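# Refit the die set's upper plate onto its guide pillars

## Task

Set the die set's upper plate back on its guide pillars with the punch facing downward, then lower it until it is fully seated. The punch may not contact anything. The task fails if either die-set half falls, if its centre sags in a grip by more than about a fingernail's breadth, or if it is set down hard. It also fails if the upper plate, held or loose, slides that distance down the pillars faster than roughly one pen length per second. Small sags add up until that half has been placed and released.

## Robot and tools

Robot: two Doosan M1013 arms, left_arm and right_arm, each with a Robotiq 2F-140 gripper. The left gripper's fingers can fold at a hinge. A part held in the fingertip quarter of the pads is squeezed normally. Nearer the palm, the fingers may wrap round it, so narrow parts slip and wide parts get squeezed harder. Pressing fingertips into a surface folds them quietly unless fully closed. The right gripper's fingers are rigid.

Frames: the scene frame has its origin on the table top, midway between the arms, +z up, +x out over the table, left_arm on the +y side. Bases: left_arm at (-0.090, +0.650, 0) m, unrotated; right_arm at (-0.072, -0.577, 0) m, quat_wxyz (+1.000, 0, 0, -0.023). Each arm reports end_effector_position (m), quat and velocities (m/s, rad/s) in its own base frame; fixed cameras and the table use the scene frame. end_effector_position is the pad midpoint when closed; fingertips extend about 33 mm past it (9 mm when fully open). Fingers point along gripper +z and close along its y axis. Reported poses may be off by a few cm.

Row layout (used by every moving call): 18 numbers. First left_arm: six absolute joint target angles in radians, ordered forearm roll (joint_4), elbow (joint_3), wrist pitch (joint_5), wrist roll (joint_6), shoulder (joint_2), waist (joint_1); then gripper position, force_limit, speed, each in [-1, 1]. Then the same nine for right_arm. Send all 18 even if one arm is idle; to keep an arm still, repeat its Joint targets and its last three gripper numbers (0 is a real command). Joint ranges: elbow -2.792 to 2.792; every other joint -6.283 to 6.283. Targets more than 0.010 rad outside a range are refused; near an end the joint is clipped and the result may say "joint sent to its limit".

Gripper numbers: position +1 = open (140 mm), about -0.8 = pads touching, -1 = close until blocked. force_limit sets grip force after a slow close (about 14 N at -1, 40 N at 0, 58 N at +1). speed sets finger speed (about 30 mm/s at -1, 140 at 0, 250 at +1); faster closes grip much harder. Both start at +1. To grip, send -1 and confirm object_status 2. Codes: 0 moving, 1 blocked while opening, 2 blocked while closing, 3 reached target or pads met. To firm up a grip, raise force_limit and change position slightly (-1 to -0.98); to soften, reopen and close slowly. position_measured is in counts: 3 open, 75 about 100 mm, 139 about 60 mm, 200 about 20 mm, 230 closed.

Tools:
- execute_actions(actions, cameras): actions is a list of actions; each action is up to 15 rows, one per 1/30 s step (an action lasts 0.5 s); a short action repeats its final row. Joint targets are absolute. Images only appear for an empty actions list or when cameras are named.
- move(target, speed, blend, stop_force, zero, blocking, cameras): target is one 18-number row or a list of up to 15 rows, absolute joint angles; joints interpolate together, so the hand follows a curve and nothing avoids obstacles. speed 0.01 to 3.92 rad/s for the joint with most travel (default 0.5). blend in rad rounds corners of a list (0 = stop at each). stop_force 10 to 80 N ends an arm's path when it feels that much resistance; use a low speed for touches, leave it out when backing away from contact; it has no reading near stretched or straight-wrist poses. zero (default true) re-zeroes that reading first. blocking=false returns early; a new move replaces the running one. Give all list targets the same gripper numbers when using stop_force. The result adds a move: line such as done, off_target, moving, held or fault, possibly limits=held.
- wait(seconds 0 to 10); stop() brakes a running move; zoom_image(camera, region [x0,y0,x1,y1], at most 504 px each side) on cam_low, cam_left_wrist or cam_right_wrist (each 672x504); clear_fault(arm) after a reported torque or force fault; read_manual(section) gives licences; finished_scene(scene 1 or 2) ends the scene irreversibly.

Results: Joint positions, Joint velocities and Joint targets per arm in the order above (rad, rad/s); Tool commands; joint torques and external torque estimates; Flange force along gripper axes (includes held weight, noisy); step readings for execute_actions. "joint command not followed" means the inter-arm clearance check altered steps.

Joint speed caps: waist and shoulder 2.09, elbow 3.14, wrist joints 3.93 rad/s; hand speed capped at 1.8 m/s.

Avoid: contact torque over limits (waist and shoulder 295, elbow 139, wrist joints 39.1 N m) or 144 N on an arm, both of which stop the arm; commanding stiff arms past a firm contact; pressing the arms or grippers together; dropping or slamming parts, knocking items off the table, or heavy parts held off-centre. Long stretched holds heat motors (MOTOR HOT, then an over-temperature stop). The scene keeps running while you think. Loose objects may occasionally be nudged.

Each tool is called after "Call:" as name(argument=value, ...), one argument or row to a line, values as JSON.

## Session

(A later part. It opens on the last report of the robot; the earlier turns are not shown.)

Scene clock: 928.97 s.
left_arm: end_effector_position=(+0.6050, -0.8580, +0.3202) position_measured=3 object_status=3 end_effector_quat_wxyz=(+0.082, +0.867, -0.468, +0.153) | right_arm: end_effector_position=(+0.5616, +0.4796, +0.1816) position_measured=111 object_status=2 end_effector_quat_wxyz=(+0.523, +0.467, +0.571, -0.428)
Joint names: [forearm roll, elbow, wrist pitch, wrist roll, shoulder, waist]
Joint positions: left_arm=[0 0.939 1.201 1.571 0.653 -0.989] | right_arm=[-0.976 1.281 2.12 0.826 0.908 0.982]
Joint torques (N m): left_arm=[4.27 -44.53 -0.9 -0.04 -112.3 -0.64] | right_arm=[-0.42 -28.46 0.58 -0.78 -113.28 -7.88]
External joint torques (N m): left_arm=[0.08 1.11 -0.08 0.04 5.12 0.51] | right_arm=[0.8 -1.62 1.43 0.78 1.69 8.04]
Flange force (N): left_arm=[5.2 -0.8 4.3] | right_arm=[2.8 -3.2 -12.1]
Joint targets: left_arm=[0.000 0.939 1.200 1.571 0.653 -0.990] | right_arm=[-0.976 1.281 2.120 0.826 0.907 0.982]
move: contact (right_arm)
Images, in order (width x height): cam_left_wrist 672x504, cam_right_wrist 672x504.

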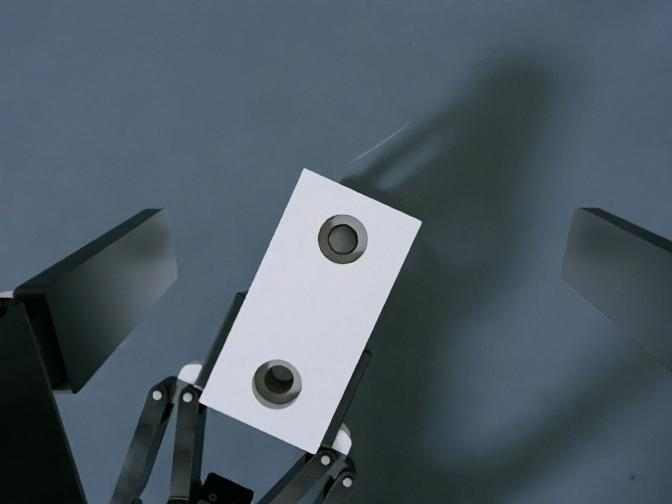

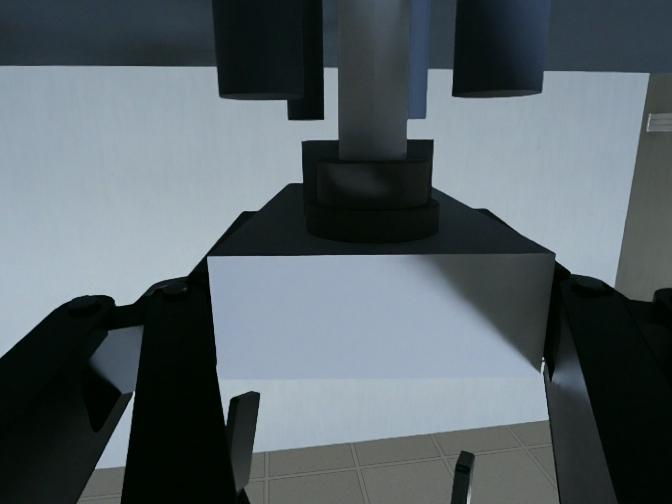

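Call:
move(
  target=[
    [0,0.9392,1.2005,1.571,0.6533,-0.9895,1,1,1,-0.9733,1.2813,2.1169,0.8315,0.9127,0.9818,-1,1,0.0],
    [0,0.9392,1.2005,1.571,0.6533,-0.9895,1,1,1,-0.9546,1.2850,2.0953,0.8677,0.9469,0.9818,-1,1,0.0],
  ],
  speed=0.02,
  stop_force=25,
  cameras=["cam_right_wrist"],
)

Scene clock: 946.33 s.
left_arm: end_effector_position=(+0.6050, -0.8580, +0.3202) position_measured=3 object_status=3 end_effector_quat_wxyz=(+0.082, +0.867, -0.468, +0.153) | right_arm: end_effector_position=(+0.5616, +0.4799, +0.1472) position_measured=111 object_status=2 end_effector_quat_wxyz=(+0.523, +0.467, +0.571, -0.428)
Joint names: [forearm roll, elbow, wrist pitch, wrist roll, shoulder, waist]
Joint positions: left_arm=[0 0.939 1.201 1.571 0.653 -0.989] | right_arm=[-0.957 1.284 2.098 0.863 0.942 0.982]
Joint torques (N m): left_arm=[4.21 -44.48 -0.89 -0.06 -112.44 -0.53] | right_arm=[-2.47 -20.61 0.8 -0.92 -75.13 10.74]
External joint torques (N m): left_arm=[0.11 1.41 -0.09 0.06 6.26 0.6] | right_arm=[2.89 -8.5 1.28 0.92 -37.81 -10.77]
Flange force (N): left_arm=[6.2 -1.0 5.3] | right_arm=[-39.9 -14.3 22.6]
Joint targets: left_arm=[0.000 0.939 1.200 1.571 0.653 -0.990] | right_arm=[-0.957 1.284 2.098 0.863 0.942 0.982]
move: contact (right_arm); path passed 1 of 2 targets
Images, in order (width x height): cam_right_wrist 672x504.

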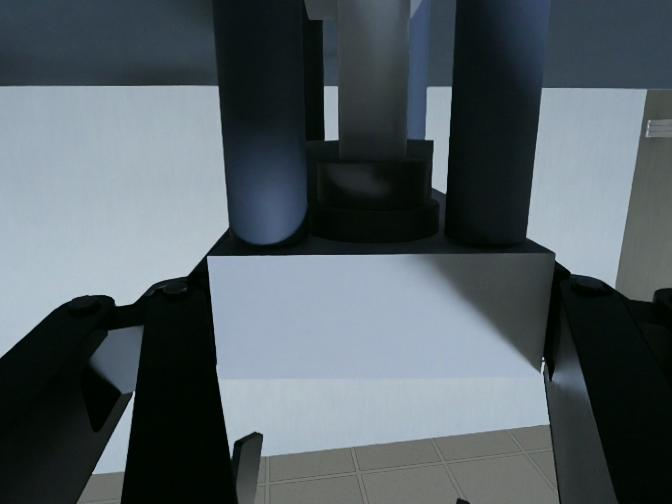

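Call:
move(
  target=[
    [0,0.9392,1.2005,1.571,0.6533,-0.9895,1,1,1,-0.9575,1.2844,2.0986,0.8622,0.9417,0.9818,-1,1,0.0],
    [0,0.9392,1.2005,1.571,0.6533,-0.9895,1,1,1,-0.9575,1.2844,2.0986,0.8622,0.9417,0.9818,0.7,1,-1],
    [0,0.9392,1.2005,1.571,0.6533,-0.9895,1,1,1,-0.9943,0.9112,2.2875,0.7084,1.1062,1.0824,0.7,1,-1],
  ],
  speed=[0.05,0.1,0.15],
  cameras=["all"],
)

Call:
zoom_image(
  camera="cam_low",
  region=[0, 170, 200, 290],
)

Scene clock: 969.83 s.
left_arm: end_effector_position=(+0.6050, -0.8580, +0.3202) position_measured=3 object_status=3 end_effector_quat_wxyz=(+0.082, +0.867, -0.468, +0.153) | right_arm: end_effector_position=(+0.5605, +0.5044, +0.1511) position_measured=41 object_status=3 end_effector_quat_wxyz=(+0.524, +0.467, +0.570, -0.427)
Joint names: [forearm roll, elbow, wrist pitch, wrist roll, shoulder, waist]
Joint positions: left_arm=[0 0.939 1.201 1.571 0.653 -0.989] | right_arm=[-0.963 1.226 2.128 0.838 0.966 0.997]
Joint torques (N m): left_arm=[4.25 -44.53 -0.86 -0.09 -112.38 -0.62] | right_arm=[-5.61 -4.13 1.98 -0.35 -66.62 0.23]
External joint torques (N m): left_arm=[0.09 1.28 -0.12 0.09 5.75 0.34] | right_arm=[6.05 -26.18 0.04 0.35 -49.47 -0.69]
External joint torques when the fault began: right_arm=[5.88 -31.15 0.16 0.21 -105.35 -9.9]
Flange force (N): left_arm=[5.7 -0.7 4.9] | right_arm=[-47.2 -1.3 -9.9]
Flange force when the fault began (N): right_arm=[-108.1 -36.5 38.1]
Joint targets: left_arm=[0.000 0.939 1.200 1.571 0.653 -0.990] | right_arm=[-0.963 1.227 2.128 0.839 0.966 0.997]
Tool commands: left_gripper/position=+1.0 left_gripper/force_limit=+1.0 left_gripper/speed=+1.0 right_gripper/position=+0.701961 right_gripper/force_limit=+1.0 right_gripper/speed=-1.0
FORCE FAULT: contact force on the right arm reached its limit, and that arm stopped. The contact can be on any part of that arm, not only on its tool. That arm's remaining commands of this call were not run. That arm is still stopped at the end of this call. While its stop runs, that arm takes no new command, but its gripper still runs the gripper command that each later call begins with.
CLEAR FAULT: the right arm stays stopped until you call clear_fault(arm="right_arm").
move: fault (right_arm); path passed 2 of 3 targets; right_arm: the elbow is farthest, 0.315 rad from its target

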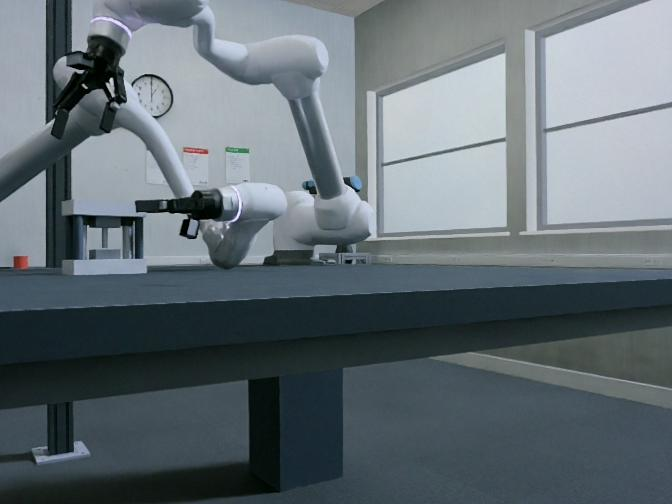

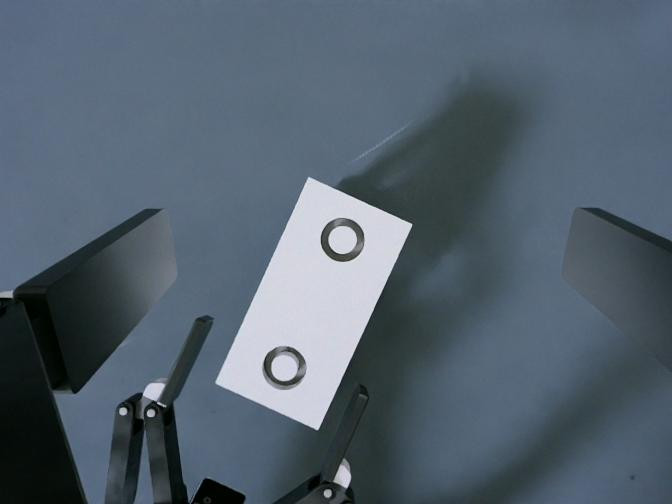

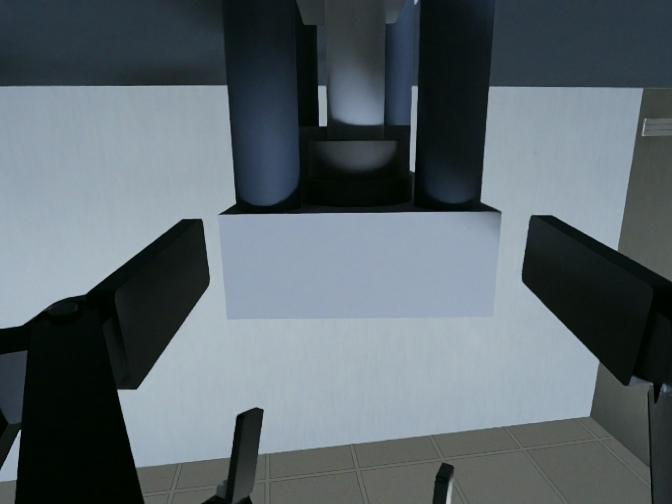

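Scaled by 2.520 from the camera's 672x504 image, which has a finer 960x720 frame.

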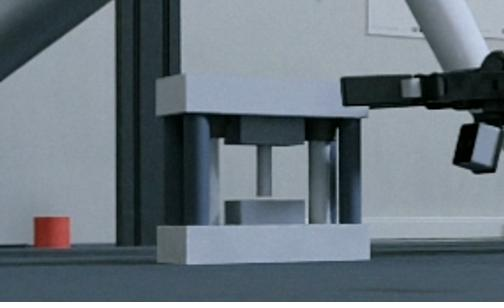

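Call:
clear_fault(
  arm="right_arm",
)

Call:
move(
  target=[
    [0,0.9392,1.2005,1.571,0.6533,-0.9895,1,1,1,-0.9937,1.2167,2.1574,0.7808,0.9195,0.9970,0.701961,1,-1],
    [0,0.9392,1.2005,1.571,0.6533,-0.9895,1,1,1,-1.0627,0.8109,2.3432,0.6033,1.1113,1.0942,0.701961,1,-1],
  ],
  speed=[0.1,0.2],
  cameras=["all"],
)

Call:
zoom_image(
  camera="cam_low",
  region=[0, 170, 200, 290],
)

Scene clock: 993.37 s.
left_arm: end_effector_position=(+0.6050, -0.8580, +0.3202) position_measured=3 object_status=3 end_effector_quat_wxyz=(+0.082, +0.867, -0.468, +0.153) | right_arm: end_effector_position=(+0.5605, +0.5044, +0.1511) position_measured=41 object_status=3 end_effector_quat_wxyz=(+0.524, +0.467, +0.570, -0.427)
Joint names: [forearm roll, elbow, wrist pitch, wrist roll, shoulder, waist]
Joint positions: left_arm=[0 0.939 1.201 1.571 0.653 -0.989] | right_arm=[-0.963 1.226 2.128 0.838 0.966 0.997]
Joint torques (N m): left_arm=[4.2 -44.5 -0.88 -0.06 -112.45 -0.7] | right_arm=[-5.71 -4.17 1.99 -0.3 -66.59 0.26]
External joint torques (N m): left_arm=[0.14 1.42 -0.1 0.06 6.26 0.84] | right_arm=[6.16 -26.16 0.04 0.3 -49.6 -0.57]
Flange force (N): left_arm=[6.2 -1.2 5.3] | right_arm=[-47.3 -1.7 -9.9]
Joint targets: left_arm=[0.000 0.939 1.200 1.571 0.653 -0.990] | right_arm=[-0.963 1.226 2.128 0.838 0.966 0.997]
Tool commands: left_gripper/position=+1.0 left_gripper/force_limit=+1.0 left_gripper/speed=+1.0 right_gripper/position=+0.701961 right_gripper/force_limit=+1.0 right_gripper/speed=-1.0
FORCE FAULT, CONTINUED: the right arm's stop, for the force fault that an earlier result reported, is over. The call counts as one of the actions that you can send in this scene. That arm's target is now where it stood when the stop ended, not its last command. That arm accepts commands again.
CLEAR FAULT: your call cleared the right arm's force fault. If the contact force or a joint's load stays at its limit, that arm stops again.

Scene clock: 996.47 s.
left_arm: end_effector_position=(+0.6050, -0.8580, +0.3202) position_measured=3 object_status=3 end_effector_quat_wxyz=(+0.082, +0.867, -0.468, +0.153) | right_arm: end_effector_position=(+0.5317, +0.6515, +0.2061) position_measured=41 object_status=3 end_effector_quat_wxyz=(+0.524, +0.466, +0.571, -0.427)
Joint names: [forearm roll, elbow, wrist pitch, wrist roll, shoulder, waist]
Joint positions: left_arm=[0 0.939 1.201 1.571 0.653 -0.989] | right_arm=[-1.063 0.811 2.343 0.603 1.111 1.094]
Joint torques (N m): left_arm=[4.21 -44.43 -0.88 -0.05 -112.38 -0.6] | right_arm=[0.04 -35.39 1.37 -0.36 -129.9 -0.81]
External joint torques (N m): left_arm=[0.12 1.36 -0.1 0.05 6.25 0.69] | right_arm=[0.33 -0.66 0.18 0.36 0.67 0.94]
Flange force (N): left_arm=[6.4 -1.0 5.3] | right_arm=[1.3 0.6 -3.1]
Joint targets: left_arm=[0.000 0.939 1.200 1.571 0.653 -0.990] | right_arm=[-1.063 0.811 2.343 0.603 1.111 1.094]
move: done

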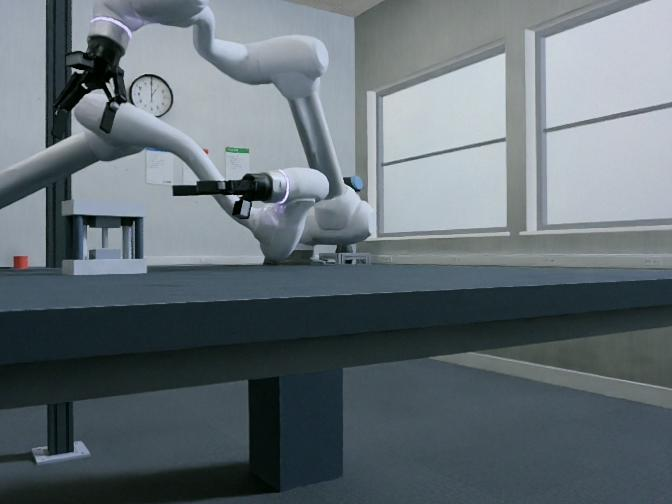

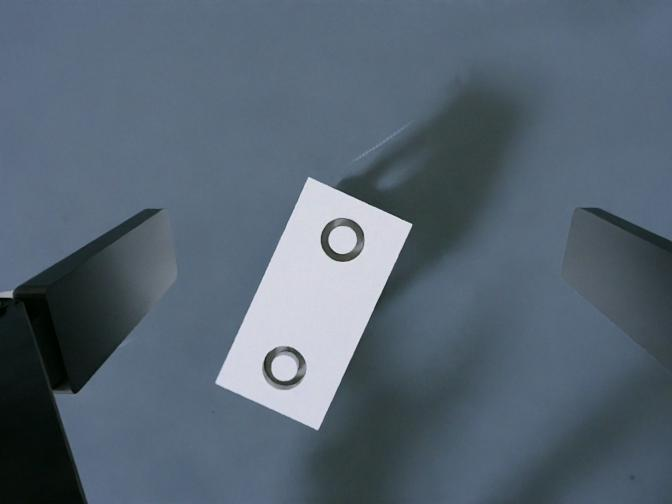

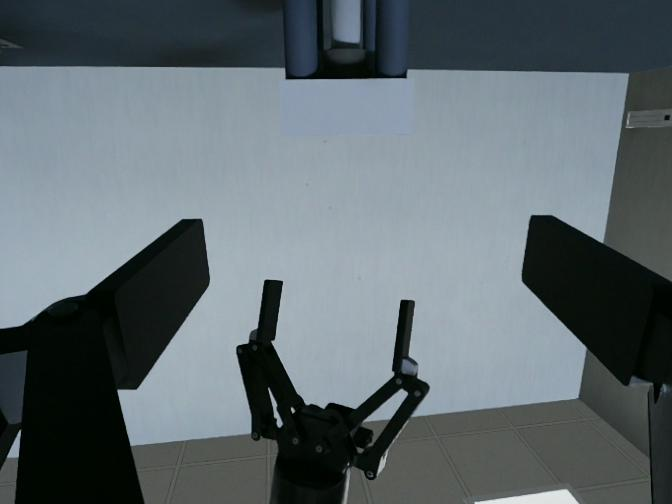

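Scaled by 2.520 from the camera's 672x504 image, which has a finer 960x720 frame.

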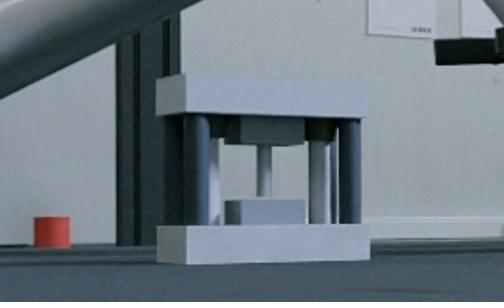

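Seated on the stops. Done.

Call:
finished_scene(
  scene=2,
)

The scene is finished: the task was done.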